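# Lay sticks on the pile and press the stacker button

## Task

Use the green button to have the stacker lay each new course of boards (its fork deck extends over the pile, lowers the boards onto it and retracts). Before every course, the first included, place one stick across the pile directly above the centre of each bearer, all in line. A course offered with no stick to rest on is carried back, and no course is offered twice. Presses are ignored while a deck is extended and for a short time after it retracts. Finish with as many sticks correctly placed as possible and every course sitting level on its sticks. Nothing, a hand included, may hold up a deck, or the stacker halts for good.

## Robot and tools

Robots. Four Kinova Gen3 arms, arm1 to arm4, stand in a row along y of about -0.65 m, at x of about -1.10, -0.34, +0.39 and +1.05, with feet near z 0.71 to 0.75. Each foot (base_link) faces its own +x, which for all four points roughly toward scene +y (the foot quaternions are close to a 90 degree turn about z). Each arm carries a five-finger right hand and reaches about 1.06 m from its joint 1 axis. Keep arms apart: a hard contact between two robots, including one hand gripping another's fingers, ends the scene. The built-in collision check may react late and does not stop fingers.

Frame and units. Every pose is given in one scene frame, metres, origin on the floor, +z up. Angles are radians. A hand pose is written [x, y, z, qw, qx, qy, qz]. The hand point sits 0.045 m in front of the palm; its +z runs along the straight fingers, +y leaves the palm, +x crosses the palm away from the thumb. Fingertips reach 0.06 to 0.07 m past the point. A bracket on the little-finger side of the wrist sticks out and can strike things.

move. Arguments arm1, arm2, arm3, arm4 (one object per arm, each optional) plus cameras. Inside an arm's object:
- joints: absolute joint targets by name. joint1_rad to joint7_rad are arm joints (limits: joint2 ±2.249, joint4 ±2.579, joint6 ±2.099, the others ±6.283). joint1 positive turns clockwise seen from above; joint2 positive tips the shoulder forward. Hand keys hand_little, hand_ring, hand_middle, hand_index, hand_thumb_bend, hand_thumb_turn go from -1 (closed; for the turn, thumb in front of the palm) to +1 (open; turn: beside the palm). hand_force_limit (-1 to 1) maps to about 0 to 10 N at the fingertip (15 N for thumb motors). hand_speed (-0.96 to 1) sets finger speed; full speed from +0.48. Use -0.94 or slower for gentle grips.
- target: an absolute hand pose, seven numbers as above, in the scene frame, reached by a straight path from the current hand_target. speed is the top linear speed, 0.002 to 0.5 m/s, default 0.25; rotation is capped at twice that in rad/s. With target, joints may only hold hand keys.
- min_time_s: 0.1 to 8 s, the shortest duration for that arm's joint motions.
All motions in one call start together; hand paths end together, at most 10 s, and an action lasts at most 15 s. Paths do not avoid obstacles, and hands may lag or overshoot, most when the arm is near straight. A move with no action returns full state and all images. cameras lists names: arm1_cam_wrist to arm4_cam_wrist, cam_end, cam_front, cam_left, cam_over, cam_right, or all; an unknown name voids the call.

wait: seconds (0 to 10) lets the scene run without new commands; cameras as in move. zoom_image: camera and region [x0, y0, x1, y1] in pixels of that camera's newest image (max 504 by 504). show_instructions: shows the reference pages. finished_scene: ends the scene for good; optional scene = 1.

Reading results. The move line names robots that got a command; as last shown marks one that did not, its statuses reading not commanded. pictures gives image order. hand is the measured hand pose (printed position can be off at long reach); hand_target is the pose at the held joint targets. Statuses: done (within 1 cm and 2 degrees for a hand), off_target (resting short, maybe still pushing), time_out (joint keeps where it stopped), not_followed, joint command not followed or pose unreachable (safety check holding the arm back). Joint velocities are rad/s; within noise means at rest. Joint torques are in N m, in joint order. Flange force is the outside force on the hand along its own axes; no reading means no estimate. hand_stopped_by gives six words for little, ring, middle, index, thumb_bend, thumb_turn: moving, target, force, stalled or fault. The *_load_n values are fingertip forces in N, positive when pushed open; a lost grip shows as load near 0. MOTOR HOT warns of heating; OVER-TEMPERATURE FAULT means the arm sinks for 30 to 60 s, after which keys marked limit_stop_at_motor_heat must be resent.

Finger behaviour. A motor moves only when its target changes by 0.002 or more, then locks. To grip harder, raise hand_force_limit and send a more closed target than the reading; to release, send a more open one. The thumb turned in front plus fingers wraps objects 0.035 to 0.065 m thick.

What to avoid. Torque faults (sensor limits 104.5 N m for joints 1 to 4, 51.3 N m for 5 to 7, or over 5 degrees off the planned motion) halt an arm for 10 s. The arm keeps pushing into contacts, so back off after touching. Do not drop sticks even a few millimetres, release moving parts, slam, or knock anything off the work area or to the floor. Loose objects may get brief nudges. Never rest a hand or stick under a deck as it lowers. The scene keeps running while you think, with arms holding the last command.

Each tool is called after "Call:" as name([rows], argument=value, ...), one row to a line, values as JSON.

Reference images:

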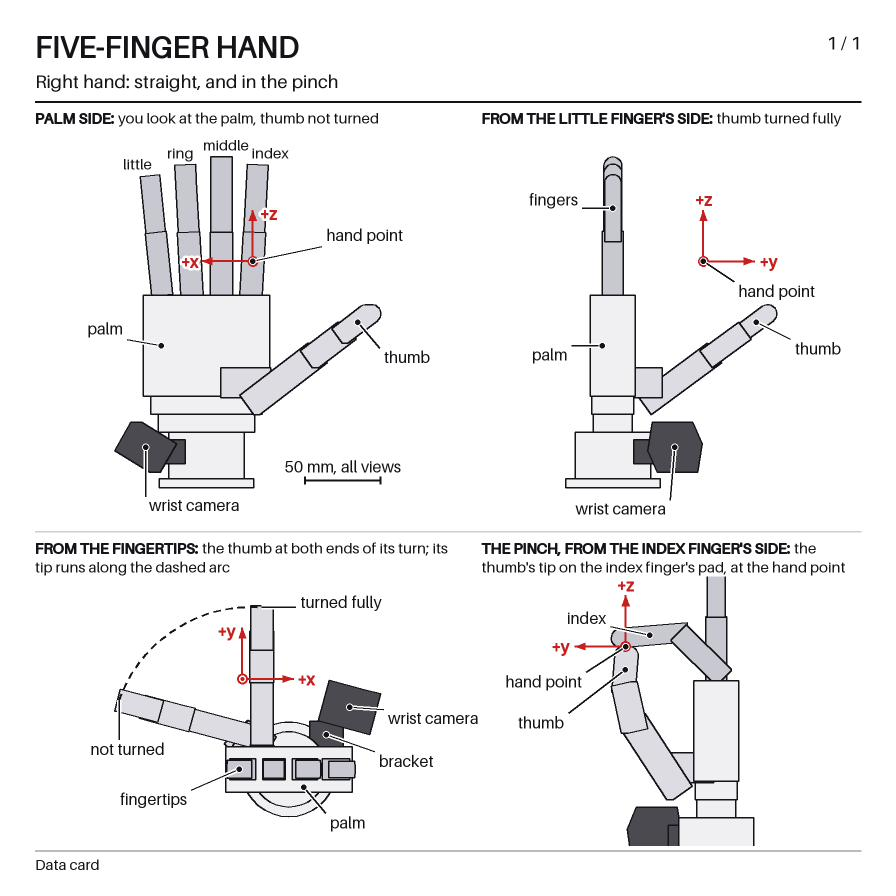

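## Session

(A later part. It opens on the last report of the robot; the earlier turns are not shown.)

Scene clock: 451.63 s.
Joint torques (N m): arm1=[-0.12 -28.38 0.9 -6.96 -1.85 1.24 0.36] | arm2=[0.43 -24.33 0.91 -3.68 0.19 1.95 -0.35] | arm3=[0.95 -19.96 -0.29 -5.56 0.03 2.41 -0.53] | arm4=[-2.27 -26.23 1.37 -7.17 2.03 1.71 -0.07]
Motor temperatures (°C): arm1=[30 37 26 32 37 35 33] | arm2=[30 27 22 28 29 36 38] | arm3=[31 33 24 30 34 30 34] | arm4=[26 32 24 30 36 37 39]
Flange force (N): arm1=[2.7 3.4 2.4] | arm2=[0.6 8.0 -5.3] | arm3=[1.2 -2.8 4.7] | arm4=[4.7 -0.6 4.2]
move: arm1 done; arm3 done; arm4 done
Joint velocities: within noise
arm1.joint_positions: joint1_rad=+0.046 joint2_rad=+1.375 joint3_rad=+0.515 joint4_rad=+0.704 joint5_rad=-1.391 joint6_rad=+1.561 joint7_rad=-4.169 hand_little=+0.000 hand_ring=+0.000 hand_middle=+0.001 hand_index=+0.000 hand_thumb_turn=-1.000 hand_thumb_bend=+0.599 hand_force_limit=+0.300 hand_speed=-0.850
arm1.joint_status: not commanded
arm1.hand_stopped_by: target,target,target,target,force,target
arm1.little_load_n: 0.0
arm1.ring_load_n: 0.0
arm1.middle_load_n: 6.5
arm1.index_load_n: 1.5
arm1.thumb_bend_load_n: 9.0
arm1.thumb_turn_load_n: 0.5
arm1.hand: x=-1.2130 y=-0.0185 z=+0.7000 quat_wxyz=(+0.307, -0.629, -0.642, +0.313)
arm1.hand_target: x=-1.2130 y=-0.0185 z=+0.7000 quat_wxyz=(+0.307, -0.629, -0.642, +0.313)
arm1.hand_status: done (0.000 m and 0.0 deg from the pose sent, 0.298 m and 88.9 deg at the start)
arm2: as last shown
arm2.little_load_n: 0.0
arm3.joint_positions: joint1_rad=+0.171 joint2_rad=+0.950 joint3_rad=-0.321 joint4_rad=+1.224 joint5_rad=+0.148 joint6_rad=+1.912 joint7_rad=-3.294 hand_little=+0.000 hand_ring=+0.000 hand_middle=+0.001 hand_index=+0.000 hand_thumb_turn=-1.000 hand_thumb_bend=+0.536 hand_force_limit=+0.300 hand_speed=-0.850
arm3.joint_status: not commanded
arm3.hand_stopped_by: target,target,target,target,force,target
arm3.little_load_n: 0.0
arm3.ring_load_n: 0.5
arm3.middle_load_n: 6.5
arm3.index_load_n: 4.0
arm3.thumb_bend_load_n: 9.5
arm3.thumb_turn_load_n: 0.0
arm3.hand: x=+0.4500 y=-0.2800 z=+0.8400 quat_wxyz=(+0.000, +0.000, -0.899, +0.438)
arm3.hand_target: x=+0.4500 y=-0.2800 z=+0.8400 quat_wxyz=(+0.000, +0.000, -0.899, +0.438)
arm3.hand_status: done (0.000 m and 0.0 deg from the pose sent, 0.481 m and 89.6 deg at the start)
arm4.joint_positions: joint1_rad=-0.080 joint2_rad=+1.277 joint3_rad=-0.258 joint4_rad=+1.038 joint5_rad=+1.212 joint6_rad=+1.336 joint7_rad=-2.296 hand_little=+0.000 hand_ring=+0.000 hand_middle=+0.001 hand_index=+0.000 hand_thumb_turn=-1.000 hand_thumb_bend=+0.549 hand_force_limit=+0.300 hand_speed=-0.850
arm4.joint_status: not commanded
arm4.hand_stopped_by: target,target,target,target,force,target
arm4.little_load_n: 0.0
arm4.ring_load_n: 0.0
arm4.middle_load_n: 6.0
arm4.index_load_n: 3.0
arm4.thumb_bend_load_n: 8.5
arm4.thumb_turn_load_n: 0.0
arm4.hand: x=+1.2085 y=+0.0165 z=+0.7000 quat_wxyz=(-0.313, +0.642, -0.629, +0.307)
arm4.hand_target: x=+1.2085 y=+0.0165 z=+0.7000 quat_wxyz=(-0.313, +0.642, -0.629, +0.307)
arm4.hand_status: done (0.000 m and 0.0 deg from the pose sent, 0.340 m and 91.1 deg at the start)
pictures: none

Call:
move(arm1={"target":[-1.2130,-0.0185,0.625,0.3070,-0.6294,-0.6416,0.3130],"speed":0.1}, arm2={"target":[-0.7855,-0.6769,0.60,0.3198,-0.6557,0.6147,-0.2998],"speed":0.12}, arm3={"target":[0.6055,0.006,0.66,0.3130,-0.6416,0.6294,-0.3070],"speed":0.25}, arm4={"target":[1.2085,0.0165,0.625,0.3130,-0.6416,0.6294,-0.3070],"speed":0.1})

Call:
move(arm2={"target":[-0.7855,-0.6769,0.558,0.3198,-0.6557,0.6147,-0.2998],"speed":0.08}, arm3={"target":[0.6055,0.006,0.62,0.3130,-0.6416,0.6294,-0.3070],"speed":0.08}, cameras=["arm2_cam_wrist","cam_over","cam_right","cam_left","cam_end"])

Call:
zoom_image(camera="cam_over", region=[50, 250, 110, 300])

Call:
zoom_image(camera="cam_over", region=[540, 240, 600, 290])

Call:
zoom_image(camera="cam_right", region=[360, 250, 560, 400])

Call:
zoom_image(camera="cam_left", region=[90, 260, 300, 410])

Call:
zoom_image(camera="cam_end", region=[140, 220, 560, 400])

Scene clock: 456.87 s.
Joint torques (N m): arm1=[-0.14 -28.54 0.53 -6.8 -1.81 1.31 0.36] | arm2=[0.46 -24.5 0.77 -3.47 0.19 1.94 -0.36] | arm3=[0.99 -24.68 1.88 -7.05 1.96 1.52 -0.51] | arm4=[-2.29 -26.52 1.59 -6.81 1.98 1.8 -0.08]
Motor temperatures (°C): arm1=[30 37 26 32 37 35 33] | arm2=[30 27 22 28 29 36 38] | arm3=[31 33 24 30 34 30 34] | arm4=[26 32 24 30 36 37 39]
Flange force (N): arm1=[3.1 3.7 2.5] | arm2=[0.6 10.2 -5.3] | arm3=[4.2 -0.7 -1.9] | arm4=[4.4 -0.9 3.8]
move: arm1 done; arm2 done; arm3 done; arm4 done
Joint velocities: within noise
arm1.joint_positions: joint1_rad=+0.063 joint2_rad=+1.509 joint3_rad=+0.498 joint4_rad=+0.626 joint5_rad=-1.412 joint6_rad=+1.506 joint7_rad=-4.130 hand_little=+0.000 hand_ring=+0.000 hand_middle=+0.001 hand_index=+0.000 hand_thumb_turn=-1.000 hand_thumb_bend=+0.599 hand_force_limit=+0.300 hand_speed=-0.850
arm1.joint_status: not commanded
arm1.hand_stopped_by: target,target,target,target,force,target
arm1.little_load_n: 0.5
arm1.ring_load_n: 0.0
arm1.middle_load_n: 6.5
arm1.index_load_n: 1.5
arm1.thumb_bend_load_n: 8.5
arm1.thumb_turn_load_n: 0.5
arm1.hand: x=-1.2130 y=-0.0185 z=+0.6250 quat_wxyz=(+0.307, -0.629, -0.642, +0.313)
arm1.hand_target: x=-1.2130 y=-0.0185 z=+0.6250 quat_wxyz=(+0.307, -0.629, -0.642, +0.313)
arm1.hand_status: done (0.000 m and 0.0 deg from the pose sent, 0.075 m and 0.0 deg at the start)
arm2.joint_positions: joint1_rad=-1.854 joint2_rad=+1.577 joint3_rad=+0.127 joint4_rad=+0.663 joint5_rad=-0.177 joint6_rad=+1.819 joint7_rad=-3.156 hand_little=+0.100 hand_ring=+0.100 hand_middle=+0.100 hand_index=+0.100 hand_thumb_turn=-1.000 hand_thumb_bend=+0.720 hand_force_limit=+0.300 hand_speed=-0.600
arm2.joint_status: not commanded
arm2.hand_stopped_by: target,target,target,target,target,target
arm2.little_load_n: 0.5
arm2.ring_load_n: 0.0
arm2.middle_load_n: 0.0
arm2.index_load_n: 0.0
arm2.thumb_bend_load_n: -0.5
arm2.thumb_turn_load_n: 0.0
arm2.hand: x=-0.7855 y=-0.6769 z=+0.6000 quat_wxyz=(-0.320, +0.656, -0.615, +0.300)
arm2.hand_target: x=-0.7855 y=-0.6769 z=+0.6000 quat_wxyz=(-0.320, +0.656, -0.615, +0.300)
arm2.hand_status: done (0.000 m and 0.0 deg from the pose sent, 0.100 m and 1.7 deg at the start)
arm3.joint_positions: joint1_rad=+0.069 joint2_rad=+1.306 joint3_rad=-0.252 joint4_rad=+1.039 joint5_rad=+1.261 joint6_rad=+1.259 joint7_rad=-2.272 hand_little=+0.000 hand_ring=+0.000 hand_middle=+0.001 hand_index=+0.000 hand_thumb_turn=-1.000 hand_thumb_bend=+0.536 hand_force_limit=+0.300 hand_speed=-0.850
arm3.joint_status: not commanded
arm3.hand_stopped_by: target,target,target,target,force,target
arm3.little_load_n: 0.0
arm3.ring_load_n: 0.5
arm3.middle_load_n: 6.5
arm3.index_load_n: 4.5
arm3.thumb_bend_load_n: 9.0
arm3.thumb_turn_load_n: 0.0
arm3.hand: x=+0.6055 y=+0.0060 z=+0.6600 quat_wxyz=(-0.313, +0.642, -0.629, +0.307)
arm3.hand_target: x=+0.6055 y=+0.0060 z=+0.6600 quat_wxyz=(-0.313, +0.642, -0.629, +0.307)
arm3.hand_status: done (0.000 m and 0.0 deg from the pose sent, 0.372 m and 91.1 deg at the start)
arm4.joint_positions: joint1_rad=-0.093 joint2_rad=+1.423 joint3_rad=-0.241 joint4_rad=+0.955 joint5_rad=+1.238 joint6_rad=+1.292 joint7_rad=-2.347 hand_little=+0.000 hand_ring=+0.000 hand_middle=+0.001 hand_index=+0.000 hand_thumb_turn=-1.000 hand_thumb_bend=+0.549 hand_force_limit=+0.300 hand_speed=-0.850
arm4.joint_status: not commanded
arm4.hand_stopped_by: target,target,target,target,force,target
arm4.little_load_n: 0.0
arm4.ring_load_n: 0.5
arm4.middle_load_n: 5.5
arm4.index_load_n: 3.0
arm4.thumb_bend_load_n: 8.5
arm4.thumb_turn_load_n: 0.0
arm4.hand: x=+1.2085 y=+0.0165 z=+0.6250 quat_wxyz=(-0.313, +0.642, -0.629, +0.307)
arm4.hand_target: x=+1.2085 y=+0.0165 z=+0.6250 quat_wxyz=(-0.313, +0.642, -0.629, +0.307)
arm4.hand_status: done (0.000 m and 0.0 deg from the pose sent, 0.075 m and 0.0 deg at the start)
pictures: none

Scene clock: 457.97 s.
Joint torques (N m): arm1=[-0.11 -28.54 0.57 -6.7 -1.77 1.3 0.34] | arm2=[0.47 -24.4 0.66 -3.55 0.16 1.9 -0.38] | arm3=[1 -24.79 2.03 -6.88 1.92 1.59 -0.52] | arm4=[-2.26 -26.51 1.58 -6.87 1.97 1.81 -0.09]
Motor temperatures (°C): arm1=[30 37 26 32 37 35 33] | arm2=[30 27 22 28 29 36 38] | arm3=[31 33 24 30 34 30 34] | arm4=[26 32 24 30 36 37 39]
Flange force (N): arm1=[3.7 3.9 2.5] | arm2=[0.7 12.2 -6.1] | arm3=[4.2 -1.0 -2.1] | arm4=[4.8 -1.0 3.8]
move: arm2 done; arm3 done
Joint velocities: within noise
arm1, arm4: as last shown
arm1.little_load_n: 0.0
arm1.index_load_n: 2.0
arm1.thumb_turn_load_n: 0.0
arm2.joint_positions: joint1_rad=-1.848 joint2_rad=+1.684 joint3_rad=+0.125 joint4_rad=+0.543 joint5_rad=-0.182 joint6_rad=+1.830 joint7_rad=-3.165 hand_little=+0.100 hand_ring=+0.100 hand_middle=+0.100 hand_index=+0.100 hand_thumb_turn=-1.000 hand_thumb_bend=+0.720 hand_force_limit=+0.300 hand_speed=-0.600
arm2.joint_status: not commanded
arm2.hand_stopped_by: target,target,target,target,target,target
arm2.little_load_n: 0.0
arm2.ring_load_n: 0.0
arm2.middle_load_n: 0.0
arm2.index_load_n: 0.0
arm2.thumb_bend_load_n: 0.0
arm2.thumb_turn_load_n: 0.0
arm2.hand: x=-0.7855 y=-0.6769 z=+0.5580 quat_wxyz=(-0.320, +0.656, -0.615, +0.300)
arm2.hand_target: x=-0.7855 y=-0.6769 z=+0.5580 quat_wxyz=(-0.320, +0.656, -0.615, +0.300)
arm2.hand_status: done (0.000 m and 0.0 deg from the pose sent, 0.042 m and 0.0 deg at the start)
arm3.joint_positions: joint1_rad=+0.062 joint2_rad=+1.384 joint3_rad=-0.242 joint4_rad=+0.996 joint5_rad=+1.277 joint6_rad=+1.236 joint7_rad=-2.302 hand_little=+0.000 hand_ring=+0.000 hand_middle=+0.001 hand_index=+0.000 hand_thumb_turn=-1.000 hand_thumb_bend=+0.536 hand_force_limit=+0.300 hand_speed=-0.850
arm3.joint_status: not commanded
arm3.hand_stopped_by: target,target,target,target,force,target
arm3.little_load_n: 0.0
arm3.ring_load_n: 0.5
arm3.middle_load_n: 7.0
arm3.index_load_n: 4.0
arm3.thumb_bend_load_n: 9.5
arm3.thumb_turn_load_n: 0.0
arm3.hand: x=+0.6055 y=+0.0060 z=+0.6200 quat_wxyz=(-0.313, +0.642, -0.629, +0.307)
arm3.hand_target: x=+0.6055 y=+0.0060 z=+0.6200 quat_wxyz=(-0.313, +0.642, -0.629, +0.307)
arm3.hand_status: done (0.000 m and 0.0 deg from the pose sent, 0.040 m and 0.0 deg at the start)
arm4.middle_load_n: 6.0
arm4.index_load_n: 2.5
arm4.thumb_bend_load_n: 9.0
pictures: arm2_cam_wrist, cam_end, cam_left, cam_over, cam_right
arm2_cam_wrist: T_world_to_cam=[[-0.60254, -0.28531, -0.74535, -0.25122], [-0.55784, 0.81846, 0.13765, 0.04453], [0.57076, 0.49872, -0.65231, 1.26311]] pos_world=[-0.84746, -0.73807, 0.63056]

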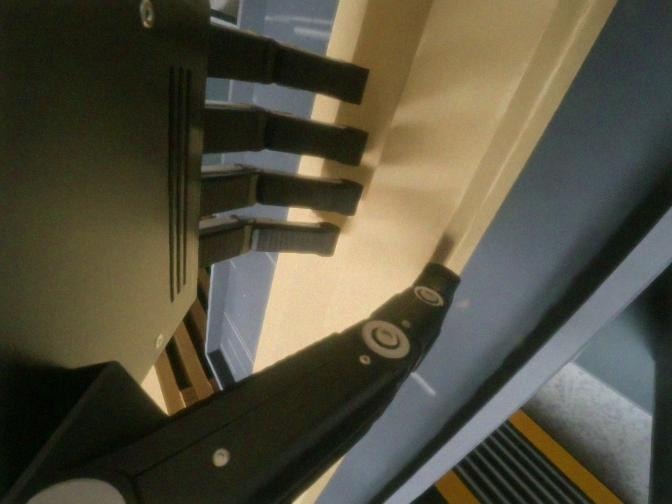

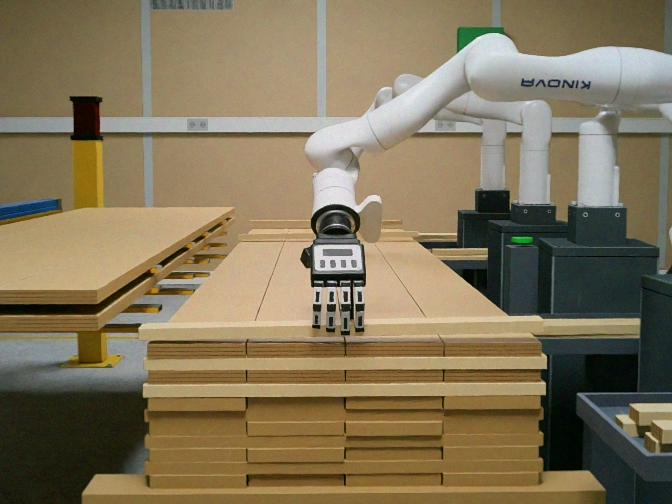

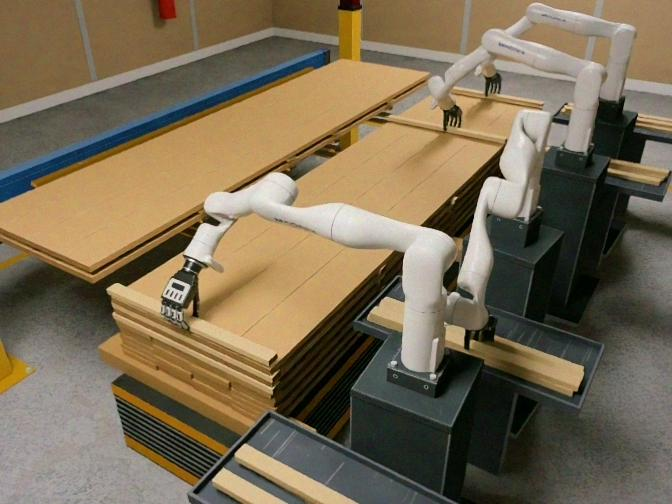

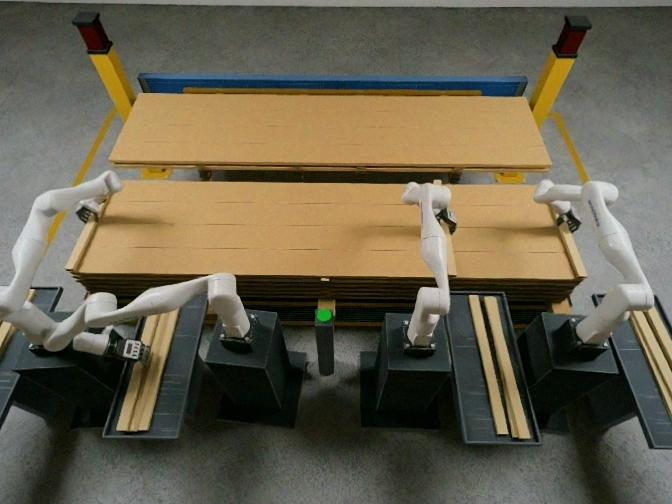

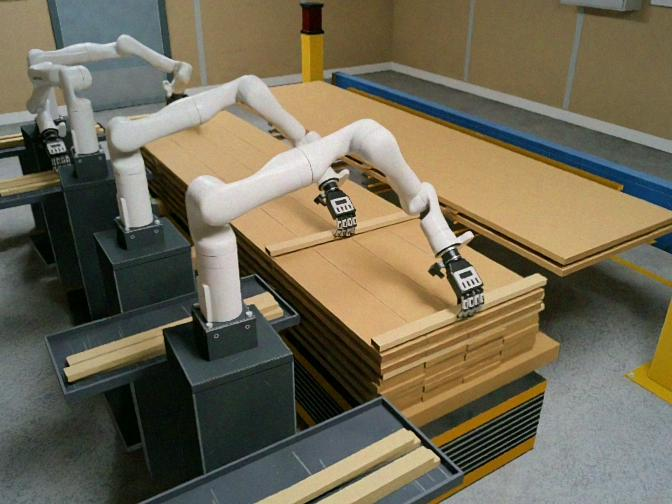

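Scaled by 8.400 from the camera's image (finer frame: 960x720).

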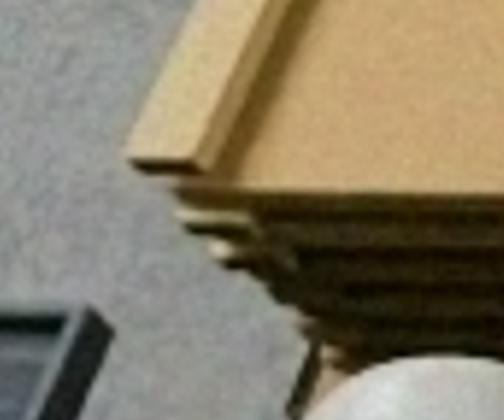

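Scaled by 8.400 from the camera's image (finer frame: 960x720).

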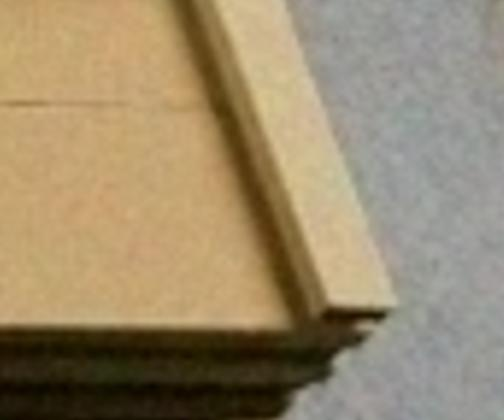

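Scaled by 2.520 from the camera's image (finer frame: 960x720).

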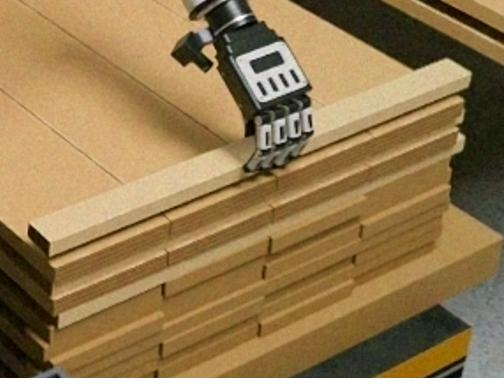

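Scaled by 2.400 from the camera's image (finer frame: 960x720).

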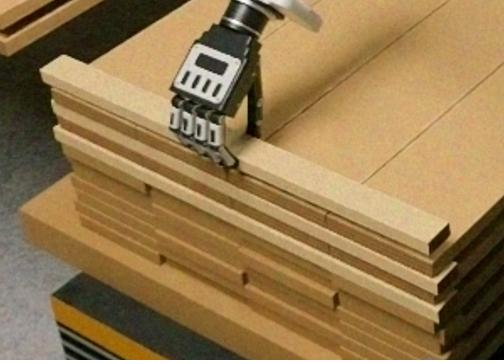

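Scaled by 1.200 from the camera's image (finer frame: 960x720).

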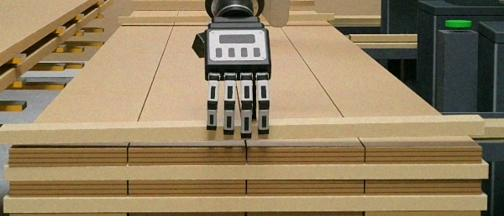

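Call:
zoom_image(camera="cam_right", region=[365, 330, 415, 380])

Call:
zoom_image(camera="cam_right", region=[510, 265, 560, 315])

Call:
zoom_image(camera="cam_left", region=[245, 345, 295, 395])

Call:
zoom_image(camera="cam_left", region=[95, 270, 145, 320])

Call:
zoom_image(camera="cam_over", region=[425, 240, 485, 290])

Scaled by 10.080 from the camera's image (finer frame: 960x720).

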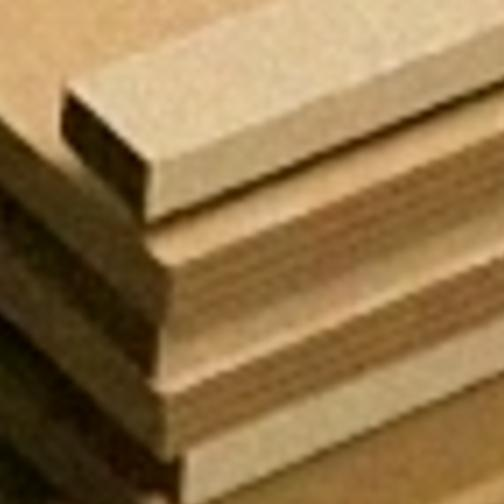

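Scaled by 10.080 from the camera's image (finer frame: 960x720).

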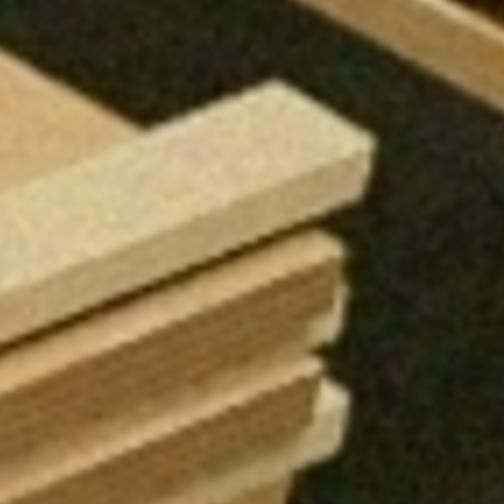

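Scaled by 10.080 from the camera's image (finer frame: 960x720).

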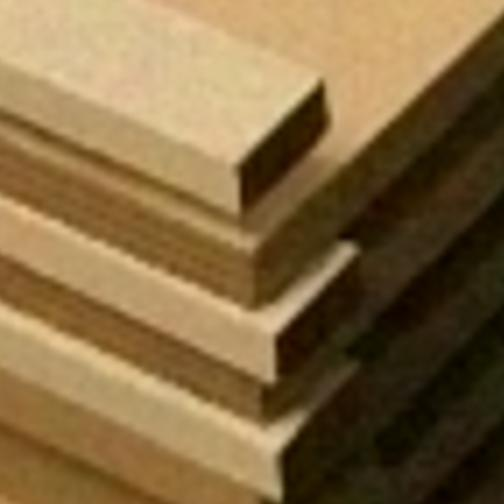

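Scaled by 10.080 from the camera's image (finer frame: 960x720).

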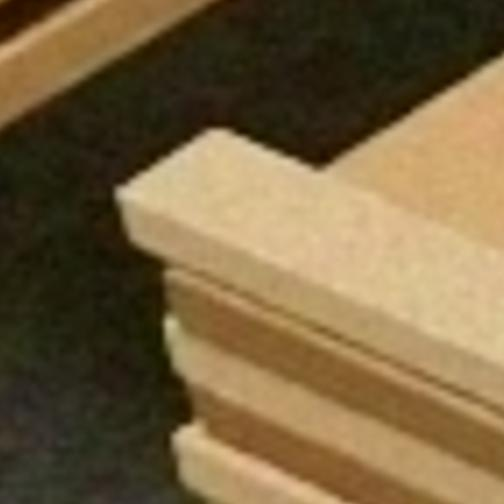

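Scaled by 8.400 from the camera's image (finer frame: 960x720).

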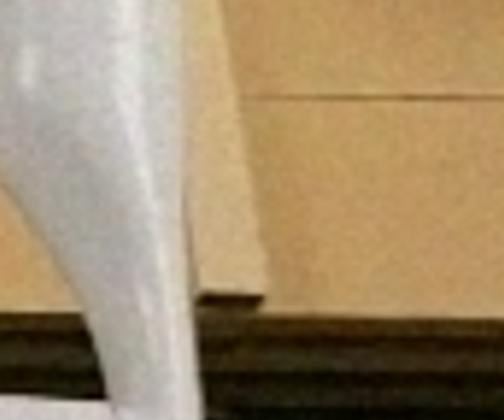

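Call:
move(arm1={"target":[-1.2120,-0.0245,0.619,0.3070,-0.6294,-0.6416,0.3130],"speed":0.04}, arm2={"target":[-0.7855,-0.6769,0.553,0.3198,-0.6557,0.6147,-0.2998],"speed":0.03}, arm3={"target":[0.6040,0.0075,0.614,0.3130,-0.6416,0.6294,-0.3070],"speed":0.04}, arm4={"target":[1.2070,0.0165,0.619,0.3130,-0.6416,0.6294,-0.3070],"speed":0.04})

Call:
move(arm1={"target":[-1.2120,-0.0245,0.6165,0.3070,-0.6294,-0.6416,0.3130],"speed":0.03}, arm2={"target":[-0.7855,-0.6769,0.5505,0.3198,-0.6557,0.6147,-0.2998],"speed":0.03}, arm3={"target":[0.6040,0.0075,0.6115,0.3130,-0.6416,0.6294,-0.3070],"speed":0.03}, arm4={"target":[1.2070,0.0165,0.6165,0.3130,-0.6416,0.6294,-0.3070],"speed":0.03}, cameras=["arm2_cam_wrist"])

Scene clock: 460.97 s.
Joint torques (N m): arm1=[-0.14 -28.32 0.71 -6.65 -1.77 1.4 0.36] | arm2=[0.47 -24.46 0.68 -3.56 0.17 1.96 -0.37] | arm3=[0.98 -24.76 2.04 -6.84 1.91 1.55 -0.5] | arm4=[-2.19 -26.42 1.62 -6.79 1.92 1.8 -0.1]
Motor temperatures (°C): arm1=[30 37 26 32 37 35 33] | arm2=[30 27 22 28 29 36 38] | arm3=[31 33 24 30 34 30 34] | arm4=[26 32 24 30 36 37 39]
Flange force (N): arm1=[2.8 3.7 2.6] | arm2=no reading | arm3=[4.2 -1.1 -2.2] | arm4=[4.6 -1.1 3.6]
move: arm1 done; arm2 done; arm3 done; arm4 done
Joint velocities: within noise
arm1.joint_positions: joint1_rad=+0.058 joint2_rad=+1.504 joint3_rad=+0.496 joint4_rad=+0.668 joint5_rad=-1.413 joint6_rad=+1.497 joint7_rad=-4.097 hand_little=+0.000 hand_ring=+0.000 hand_middle=+0.001 hand_index=+0.000 hand_thumb_turn=-1.000 hand_thumb_bend=+0.599 hand_force_limit=+0.300 hand_speed=-0.850
arm1.joint_status: not commanded
arm1.hand_stopped_by: target,target,target,target,force,target
arm1.little_load_n: 0.0
arm1.ring_load_n: 0.0
arm1.middle_load_n: 6.5
arm1.index_load_n: 1.5
arm1.thumb_bend_load_n: 9.0
arm1.thumb_turn_load_n: 0.5
arm1.hand: x=-1.2120 y=-0.0245 z=+0.6190 quat_wxyz=(+0.307, -0.629, -0.642, +0.313)
arm1.hand_target: x=-1.2120 y=-0.0245 z=+0.6190 quat_wxyz=(+0.307, -0.629, -0.642, +0.313)
arm1.hand_status: done (0.000 m and 0.0 deg from the pose sent, 0.009 m and 0.0 deg at the start)
arm2.joint_positions: joint1_rad=-1.847 joint2_rad=+1.698 joint3_rad=+0.125 joint4_rad=+0.526 joint5_rad=-0.182 joint6_rad=+1.834 joint7_rad=-3.167 hand_little=+0.100 hand_ring=+0.100 hand_middle=+0.100 hand_index=+0.100 hand_thumb_turn=-1.000 hand_thumb_bend=+0.720 hand_force_limit=+0.300 hand_speed=-0.600
arm2.joint_status: not commanded
arm2.hand_stopped_by: target,target,target,target,target,target
arm2.little_load_n: 0.0
arm2.ring_load_n: 0.0
arm2.middle_load_n: 0.0
arm2.index_load_n: 0.0
arm2.thumb_bend_load_n: 0.0
arm2.thumb_turn_load_n: 0.0
arm2.hand: x=-0.7855 y=-0.6769 z=+0.5530 quat_wxyz=(-0.320, +0.656, -0.615, +0.300)
arm2.hand_target: x=-0.7855 y=-0.6769 z=+0.5530 quat_wxyz=(-0.320, +0.656, -0.615, +0.300)
arm2.hand_status: done (0.000 m and 0.0 deg from the pose sent, 0.005 m and 0.0 deg at the start)
arm3.joint_positions: joint1_rad=+0.058 joint2_rad=+1.399 joint3_rad=-0.242 joint4_rad=+0.979 joint5_rad=+1.276 joint6_rad=+1.237 joint7_rad=-2.301 hand_little=+0.000 hand_ring=+0.000 hand_middle=+0.001 hand_index=+0.000 hand_thumb_turn=-1.000 hand_thumb_bend=+0.536 hand_force_limit=+0.300 hand_speed=-0.850
arm3.joint_status: not commanded
arm3.hand_stopped_by: target,target,target,target,force,target
arm3.little_load_n: 0.0
arm3.ring_load_n: 1.0
arm3.middle_load_n: 6.5
arm3.index_load_n: 4.0
arm3.thumb_bend_load_n: 9.0
arm3.thumb_turn_load_n: 0.0
arm3.hand: x=+0.6040 y=+0.0075 z=+0.6140 quat_wxyz=(-0.313, +0.642, -0.629, +0.307)
arm3.hand_target: x=+0.6040 y=+0.0075 z=+0.6140 quat_wxyz=(-0.313, +0.642, -0.629, +0.307)
arm3.hand_status: done (0.000 m and 0.0 deg from the pose sent, 0.006 m and 0.0 deg at the start)
arm4.joint_positions: joint1_rad=-0.096 joint2_rad=+1.436 joint3_rad=-0.240 joint4_rad=+0.945 joint5_rad=+1.238 joint6_rad=+1.291 joint7_rad=-2.350 hand_little=+0.000 hand_ring=+0.000 hand_middle=+0.001 hand_index=+0.000 hand_thumb_turn=-1.000 hand_thumb_bend=+0.549 hand_force_limit=+0.300 hand_speed=-0.850
arm4.joint_status: not commanded
arm4.hand_stopped_by: target,target,target,target,force,target
arm4.little_load_n: 0.0
arm4.ring_load_n: 0.5
arm4.middle_load_n: 6.0
arm4.index_load_n: 3.0
arm4.thumb_bend_load_n: 8.5
arm4.thumb_turn_load_n: 0.0
arm4.hand: x=+1.2070 y=+0.0165 z=+0.6190 quat_wxyz=(-0.313, +0.642, -0.629, +0.307)
arm4.hand_target: x=+1.2070 y=+0.0165 z=+0.6190 quat_wxyz=(-0.313, +0.642, -0.629, +0.307)
arm4.hand_status: done (0.000 m and 0.0 deg from the pose sent, 0.006 m and 0.0 deg at the start)
pictures: none

Scene clock: 461.93 s.
Joint torques (N m): arm1=[-0.17 -28.25 0.72 -6.62 -1.73 1.37 0.34] | arm2=[0.46 -24.44 0.64 -3.56 0.15 1.95 -0.37] | arm3=[0.95 -24.62 1.95 -6.72 1.87 1.52 -0.45] | arm4=[-2.28 -26.46 1.57 -6.81 1.93 1.77 -0.06]
Motor temperatures (°C): arm1=[30 37 26 32 37 35 33] | arm2=[30 28 22 28 29 36 38] | arm3=[31 33 24 30 34 30 34] | arm4=[26 32 24 30 36 37 39]
Flange force (N): arm1=[2.8 3.6 2.4] | arm2=no reading | arm3=[4.1 -1.2 -2.3] | arm4=[4.9 -1.1 3.7]
move: arm1 done; arm2 done; arm3 done; arm4 done
Joint velocities: within noise
arm1.joint_positions: joint1_rad=+0.059 joint2_rad=+1.509 joint3_rad=+0.495 joint4_rad=+0.664 joint5_rad=-1.414 joint6_rad=+1.496 joint7_rad=-4.096 hand_little=+0.000 hand_ring=+0.000 hand_middle=+0.001 hand_index=+0.000 hand_thumb_turn=-1.000 hand_thumb_bend=+0.599 hand_force_limit=+0.300 hand_speed=-0.850
arm1.joint_status: not commanded
arm1.hand_stopped_by: target,target,target,target,force,target
arm1.little_load_n: 0.0
arm1.ring_load_n: 0.0
arm1.middle_load_n: 6.0
arm1.index_load_n: 2.0
arm1.thumb_bend_load_n: 9.0
arm1.thumb_turn_load_n: 0.5
arm1.hand: x=-1.2120 y=-0.0245 z=+0.6165 quat_wxyz=(+0.307, -0.629, -0.642, +0.313)
arm1.hand_target: x=-1.2120 y=-0.0245 z=+0.6165 quat_wxyz=(+0.307, -0.629, -0.642, +0.313)
arm1.hand_status: done (0.000 m and 0.0 deg from the pose sent, 0.003 m and 0.0 deg at the start)
arm2.joint_positions: joint1_rad=-1.846 joint2_rad=+1.705 joint3_rad=+0.125 joint4_rad=+0.516 joint5_rad=-0.183 joint6_rad=+1.836 joint7_rad=-3.168 hand_little=+0.100 hand_ring=+0.100 hand_middle=+0.100 hand_index=+0.100 hand_thumb_turn=-1.000 hand_thumb_bend=+0.720 hand_force_limit=+0.300 hand_speed=-0.600
arm2.joint_status: not commanded
arm2.hand_stopped_by: target,target,target,target,target,target
arm2.little_load_n: 0.0
arm2.ring_load_n: 0.0
arm2.middle_load_n: 0.0
arm2.index_load_n: 0.0
arm2.thumb_bend_load_n: 0.0
arm2.thumb_turn_load_n: 0.0
arm2.hand: x=-0.7855 y=-0.6769 z=+0.5505 quat_wxyz=(-0.320, +0.656, -0.615, +0.300)
arm2.hand_target: x=-0.7855 y=-0.6769 z=+0.5505 quat_wxyz=(-0.320, +0.656, -0.615, +0.300)
arm2.hand_status: done (0.000 m and 0.0 deg from the pose sent, 0.003 m and 0.0 deg at the start)
arm3.joint_positions: joint1_rad=+0.057 joint2_rad=+1.404 joint3_rad=-0.241 joint4_rad=+0.976 joint5_rad=+1.277 joint6_rad=+1.236 joint7_rad=-2.302 hand_little=+0.000 hand_ring=+0.000 hand_middle=+0.001 hand_index=+0.000 hand_thumb_turn=-1.000 hand_thumb_bend=+0.536 hand_force_limit=+0.300 hand_speed=-0.850
arm3.joint_status: not commanded
arm3.hand_stopped_by: target,target,target,target,force,target
arm3.little_load_n: 0.0
arm3.ring_load_n: 0.5
arm3.middle_load_n: 7.0
arm3.index_load_n: 4.0
arm3.thumb_bend_load_n: 9.5
arm3.thumb_turn_load_n: -0.5
arm3.hand: x=+0.6040 y=+0.0075 z=+0.6115 quat_wxyz=(-0.313, +0.642, -0.629, +0.307)
arm3.hand_target: x=+0.6040 y=+0.0075 z=+0.6115 quat_wxyz=(-0.313, +0.642, -0.629, +0.307)
arm3.hand_status: done (0.000 m and 0.0 deg from the pose sent, 0.003 m and 0.0 deg at the start)
arm4.joint_positions: joint1_rad=-0.097 joint2_rad=+1.441 joint3_rad=-0.240 joint4_rad=+0.942 joint5_rad=+1.239 joint6_rad=+1.290 joint7_rad=-2.351 hand_little=+0.000 hand_ring=+0.000 hand_middle=+0.001 hand_index=+0.000 hand_thumb_turn=-1.000 hand_thumb_bend=+0.549 hand_force_limit=+0.300 hand_speed=-0.850
arm4.joint_status: not commanded
arm4.hand_stopped_by: target,target,target,target,force,target
arm4.little_load_n: 0.0
arm4.ring_load_n: 0.5
arm4.middle_load_n: 6.0
arm4.index_load_n: 3.0
arm4.thumb_bend_load_n: 8.5
arm4.thumb_turn_load_n: 0.0
arm4.hand: x=+1.2070 y=+0.0165 z=+0.6165 quat_wxyz=(-0.313, +0.642, -0.629, +0.307)
arm4.hand_target: x=+1.2070 y=+0.0165 z=+0.6165 quat_wxyz=(-0.313, +0.642, -0.629, +0.307)
arm4.hand_status: done (0.000 m and 0.0 deg from the pose sent, 0.003 m and 0.0 deg at the start)
arm2_cam_wrist: T_world_to_cam=[[-0.60258, -0.28535, -0.7453, -0.25694], [-0.55783, 0.81846, 0.13765, 0.04567], [0.57072, 0.49869, -0.65237, 1.25824]] pos_world=[-0.84746, -0.73817, 0.62306]

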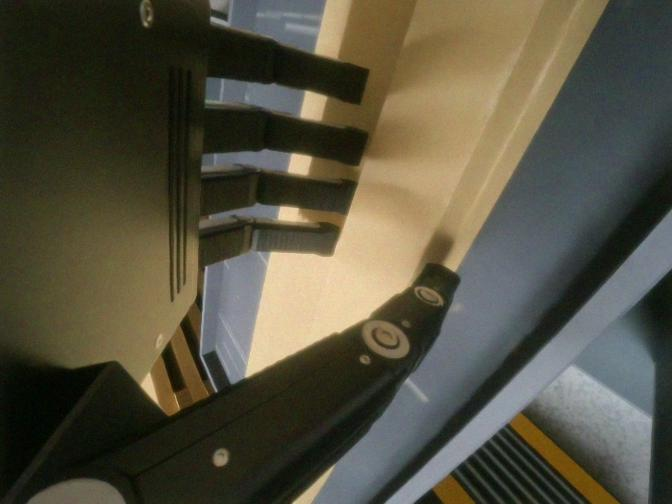

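Call:
move(arm1={"target":[-1.2120,-0.0245,0.6142,0.3070,-0.6294,-0.6416,0.3130],"speed":0.03}, arm2={"target":[-0.7855,-0.6769,0.5485,0.3198,-0.6557,0.6147,-0.2998],"speed":0.03}, arm3={"target":[0.6040,0.0075,0.6092,0.3130,-0.6416,0.6294,-0.3070],"speed":0.03}, arm4={"target":[1.2070,0.0165,0.6142,0.3130,-0.6416,0.6294,-0.3070],"speed":0.03})

Scene clock: 463.17 s.
Joint torques (N m): arm1=[-0.17 -28.18 0.68 -6.63 -1.72 1.38 0.34] | arm2=[0.45 -24.38 0.62 -3.56 0.16 1.94 -0.35] | arm3=[1.81 -20.67 1.66 -5.66 1.26 0.59 -0.46] | arm4=[-2.26 -26.55 1.64 -6.8 1.91 1.8 -0.1]
Motor temperatures (°C): arm1=[30 37 26 32 37 35 33] | arm2=[30 28 22 28 29 36 38] | arm3=[31 33 24 30 34 30 34] | arm4=[26 32 24 30 36 37 39]
Flange force (N): arm1=[2.5 3.5 2.4] | arm2=no reading | arm3=[4.9 -5.3 -7.8] | arm4=[4.6 -1.0 3.8]
move: arm1 done; arm2 done; arm3 done; arm4 done
Joint velocities: within noise
arm1.joint_positions: joint1_rad=+0.060 joint2_rad=+1.513 joint3_rad=+0.495 joint4_rad=+0.660 joint5_rad=-1.415 joint6_rad=+1.494 joint7_rad=-4.096 hand_little=+0.000 hand_ring=+0.000 hand_middle=+0.001 hand_index=+0.000 hand_thumb_turn=-1.000 hand_thumb_bend=+0.599 hand_force_limit=+0.300 hand_speed=-0.850
arm1.joint_status: not commanded
arm1.hand_stopped_by: target,target,target,target,force,target
arm1.little_load_n: 0.0
arm1.ring_load_n: 0.0
arm1.middle_load_n: 6.5
arm1.index_load_n: 1.5
arm1.thumb_bend_load_n: 9.0
arm1.thumb_turn_load_n: 0.5
arm1.hand: x=-1.2120 y=-0.0245 z=+0.6142 quat_wxyz=(+0.307, -0.629, -0.642, +0.313)
arm1.hand_target: x=-1.2120 y=-0.0245 z=+0.6142 quat_wxyz=(+0.307, -0.629, -0.642, +0.313)
arm1.hand_status: done (0.000 m and 0.0 deg from the pose sent, 0.002 m and 0.0 deg at the start)
arm2.joint_positions: joint1_rad=-1.846 joint2_rad=+1.711 joint3_rad=+0.125 joint4_rad=+0.509 joint5_rad=-0.183 joint6_rad=+1.837 joint7_rad=-3.168 hand_little=+0.100 hand_ring=+0.100 hand_middle=+0.100 hand_index=+0.100 hand_thumb_turn=-1.000 hand_thumb_bend=+0.720 hand_force_limit=+0.300 hand_speed=-0.600
arm2.joint_status: not commanded
arm2.hand_stopped_by: target,target,target,target,target,target
arm2.little_load_n: 0.0
arm2.ring_load_n: 0.0
arm2.middle_load_n: 0.0
arm2.index_load_n: 0.0
arm2.thumb_bend_load_n: 0.0
arm2.thumb_turn_load_n: 0.0
arm2.hand: x=-0.7855 y=-0.6769 z=+0.5485 quat_wxyz=(-0.320, +0.656, -0.615, +0.300)
arm2.hand_target: x=-0.7855 y=-0.6769 z=+0.5485 quat_wxyz=(-0.320, +0.656, -0.615, +0.300)
arm2.hand_status: done (0.000 m and 0.0 deg from the pose sent, 0.002 m and 0.0 deg at the start)
arm3.joint_positions: joint1_rad=+0.057 joint2_rad=+1.409 joint3_rad=-0.241 joint4_rad=+0.973 joint5_rad=+1.278 joint6_rad=+1.235 joint7_rad=-2.304 hand_little=+0.000 hand_ring=+0.000 hand_middle=+0.001 hand_index=+0.000 hand_thumb_turn=-1.000 hand_thumb_bend=+0.537 hand_force_limit=+0.300 hand_speed=-0.850
arm3.joint_status: not commanded
arm3.hand_stopped_by: target,target,target,target,force,target
arm3.little_load_n: 0.0
arm3.ring_load_n: 0.0
arm3.middle_load_n: 6.0
arm3.index_load_n: 2.5
arm3.thumb_bend_load_n: 10.0
arm3.thumb_turn_load_n: 0.0
arm3.hand: x=+0.6040 y=+0.0075 z=+0.6092 quat_wxyz=(-0.313, +0.642, -0.629, +0.307)
arm3.hand_target: x=+0.6040 y=+0.0075 z=+0.6092 quat_wxyz=(-0.313, +0.642, -0.629, +0.307)
arm3.hand_status: done (0.000 m and 0.0 deg from the pose sent, 0.002 m and 0.0 deg at the start)
arm4.joint_positions: joint1_rad=-0.097 joint2_rad=+1.446 joint3_rad=-0.239 joint4_rad=+0.938 joint5_rad=+1.239 joint6_rad=+1.288 joint7_rad=-2.352 hand_little=+0.000 hand_ring=+0.000 hand_middle=+0.001 hand_index=+0.000 hand_thumb_turn=-1.000 hand_thumb_bend=+0.549 hand_force_limit=+0.300 hand_speed=-0.850
arm4.joint_status: not commanded
arm4.hand_stopped_by: target,target,target,target,force,target
arm4.little_load_n: 0.0
arm4.ring_load_n: 0.5
arm4.middle_load_n: 6.0
arm4.index_load_n: 3.0
arm4.thumb_bend_load_n: 8.5
arm4.thumb_turn_load_n: 0.0
arm4.hand: x=+1.2070 y=+0.0165 z=+0.6142 quat_wxyz=(-0.313, +0.642, -0.629, +0.307)
arm4.hand_target: x=+1.2070 y=+0.0165 z=+0.6142 quat_wxyz=(-0.313, +0.642, -0.629, +0.307)
arm4.hand_status: done (0.000 m and 0.0 deg from the pose sent, 0.002 m and 0.0 deg at the start)
pictures: none

Call:
move(arm1={"target":[-1.2120,-0.0245,0.6120,0.3070,-0.6294,-0.6416,0.3130],"speed":0.03}, arm2={"joints":{"hand_little":0.0,"hand_ring":0.0,"hand_middle":0.0,"hand_index":0.0,"hand_force_limit":-0.4,"hand_speed":-0.6}}, arm3={"target":[0.6040,0.0075,0.6098,0.3130,-0.6416,0.6294,-0.3070],"speed":0.03,"joints":{"hand_thumb_bend":0.95,"hand_speed":-0.8}}, arm4={"target":[1.2070,0.0165,0.6120,0.3130,-0.6416,0.6294,-0.3070],"speed":0.03})

Scene clock: 465.30 s.
Joint torques (N m): arm1=[-1.35 -22.54 0.8 -5.33 -0.86 0.22 0.48] | arm2=[0.48 -24.41 0.67 -3.6 0.18 1.97 -0.34] | arm3=[0.75 -23.61 1.58 -6.41 1.57 1.24 -0.47] | arm4=[-2.29 -24.78 1.18 -6.59 1.62 1.22 -0.12]
Motor temperatures (°C): arm1=[30 37 26 32 37 35 33] | arm2=[30 28 22 28 29 36 38] | arm3=[31 33 24 30 34 30 34] | arm4=[26 32 24 30 36 37 39]
Flange force (N): arm1=[0.6 -2.7 -4.8] | arm2=no reading | arm3=[4.4 -2.7 -3.1] | arm4=[6.3 -3.7 1.6]
move: arm1 done; arm2 done; arm3 done; arm4 done
Joint velocities: within noise
arm1.joint_positions: joint1_rad=+0.061 joint2_rad=+1.518 joint3_rad=+0.494 joint4_rad=+0.656 joint5_rad=-1.415 joint6_rad=+1.493 joint7_rad=-4.095 hand_little=+0.000 hand_ring=+0.000 hand_middle=+0.001 hand_index=+0.000 hand_thumb_turn=-1.000 hand_thumb_bend=+0.599 hand_force_limit=+0.300 hand_speed=-0.850
arm1.joint_status: not commanded
arm1.hand_stopped_by: target,target,target,target,force,target
arm1.little_load_n: 0.0
arm1.ring_load_n: 0.0
arm1.middle_load_n: 5.5
arm1.index_load_n: 0.5
arm1.thumb_bend_load_n: 10.0
arm1.thumb_turn_load_n: 1.0
arm1.hand: x=-1.2120 y=-0.0245 z=+0.6120 quat_wxyz=(+0.307, -0.629, -0.642, +0.313)
arm1.hand_target: x=-1.2120 y=-0.0245 z=+0.6120 quat_wxyz=(+0.307, -0.629, -0.642, +0.313)
arm1.hand_status: done (0.000 m and 0.0 deg from the pose sent, 0.002 m and 0.0 deg at the start)
arm2.joint_positions: joint1_rad=-1.846 joint2_rad=+1.711 joint3_rad=+0.125 joint4_rad=+0.509 joint5_rad=-0.183 joint6_rad=+1.837 joint7_rad=-3.168 hand_little=+0.000 hand_ring=+0.000 hand_middle=+0.000 hand_index=+0.000 hand_thumb_turn=-1.000 hand_thumb_bend=+0.720 hand_force_limit=-0.400 hand_speed=-0.600
arm2.joint_status: all done
arm2.hand_stopped_by: target,target,target,target,target,target
arm2.little_load_n: 0.0
arm2.ring_load_n: 0.0
arm2.middle_load_n: 0.0
arm2.index_load_n: 0.0
arm2.thumb_bend_load_n: 0.0
arm2.thumb_turn_load_n: 0.0
arm2.hand: x=-0.7855 y=-0.6769 z=+0.5485 quat_wxyz=(-0.320, +0.656, -0.615, +0.300)
arm2.hand_target: x=-0.7855 y=-0.6769 z=+0.5485 quat_wxyz=(-0.320, +0.656, -0.615, +0.300)
arm2.hand_status: not commanded
arm3.joint_positions: joint1_rad=+0.057 joint2_rad=+1.407 joint3_rad=-0.241 joint4_rad=+0.974 joint5_rad=+1.278 joint6_rad=+1.235 joint7_rad=-2.303 hand_little=+0.000 hand_ring=+0.000 hand_middle=+0.000 hand_index=+0.000 hand_thumb_turn=-1.000 hand_thumb_bend=+0.950 hand_force_limit=+0.300 hand_speed=-0.800
arm3.joint_status: all done
arm3.hand_stopped_by: target,target,target,target,target,target
arm3.little_load_n: 0.0
arm3.ring_load_n: 0.0
arm3.middle_load_n: 0.5
arm3.index_load_n: 0.0
arm3.thumb_bend_load_n: 0.0
arm3.thumb_turn_load_n: 0.0
arm3.hand: x=+0.6040 y=+0.0075 z=+0.6098 quat_wxyz=(-0.313, +0.642, -0.629, +0.307)
arm3.hand_target: x=+0.6040 y=+0.0075 z=+0.6098 quat_wxyz=(-0.313, +0.642, -0.629, +0.307)
arm3.hand_status: done (0.000 m and 0.0 deg from the pose sent, 0.001 m and 0.0 deg at the start)
arm4.joint_positions: joint1_rad=-0.097 joint2_rad=+1.450 joint3_rad=-0.239 joint4_rad=+0.934 joint5_rad=+1.240 joint6_rad=+1.287 joint7_rad=-2.353 hand_little=+0.000 hand_ring=+0.000 hand_middle=+0.001 hand_index=+0.000 hand_thumb_turn=-1.000 hand_thumb_bend=+0.549 hand_force_limit=+0.300 hand_speed=-0.850
arm4.joint_status: not commanded
arm4.hand_stopped_by: target,target,target,target,force,target
arm4.little_load_n: 0.0
arm4.ring_load_n: 0.0
arm4.middle_load_n: 5.5
arm4.index_load_n: 2.5
arm4.thumb_bend_load_n: 9.0
arm4.thumb_turn_load_n: 0.0
arm4.hand: x=+1.2070 y=+0.0165 z=+0.6120 quat_wxyz=(-0.313, +0.642, -0.629, +0.307)
arm4.hand_target: x=+1.2070 y=+0.0165 z=+0.6120 quat_wxyz=(-0.313, +0.642, -0.629, +0.307)
arm4.hand_status: done (0.000 m and 0.0 deg from the pose sent, 0.002 m and 0.0 deg at the start)
pictures: none


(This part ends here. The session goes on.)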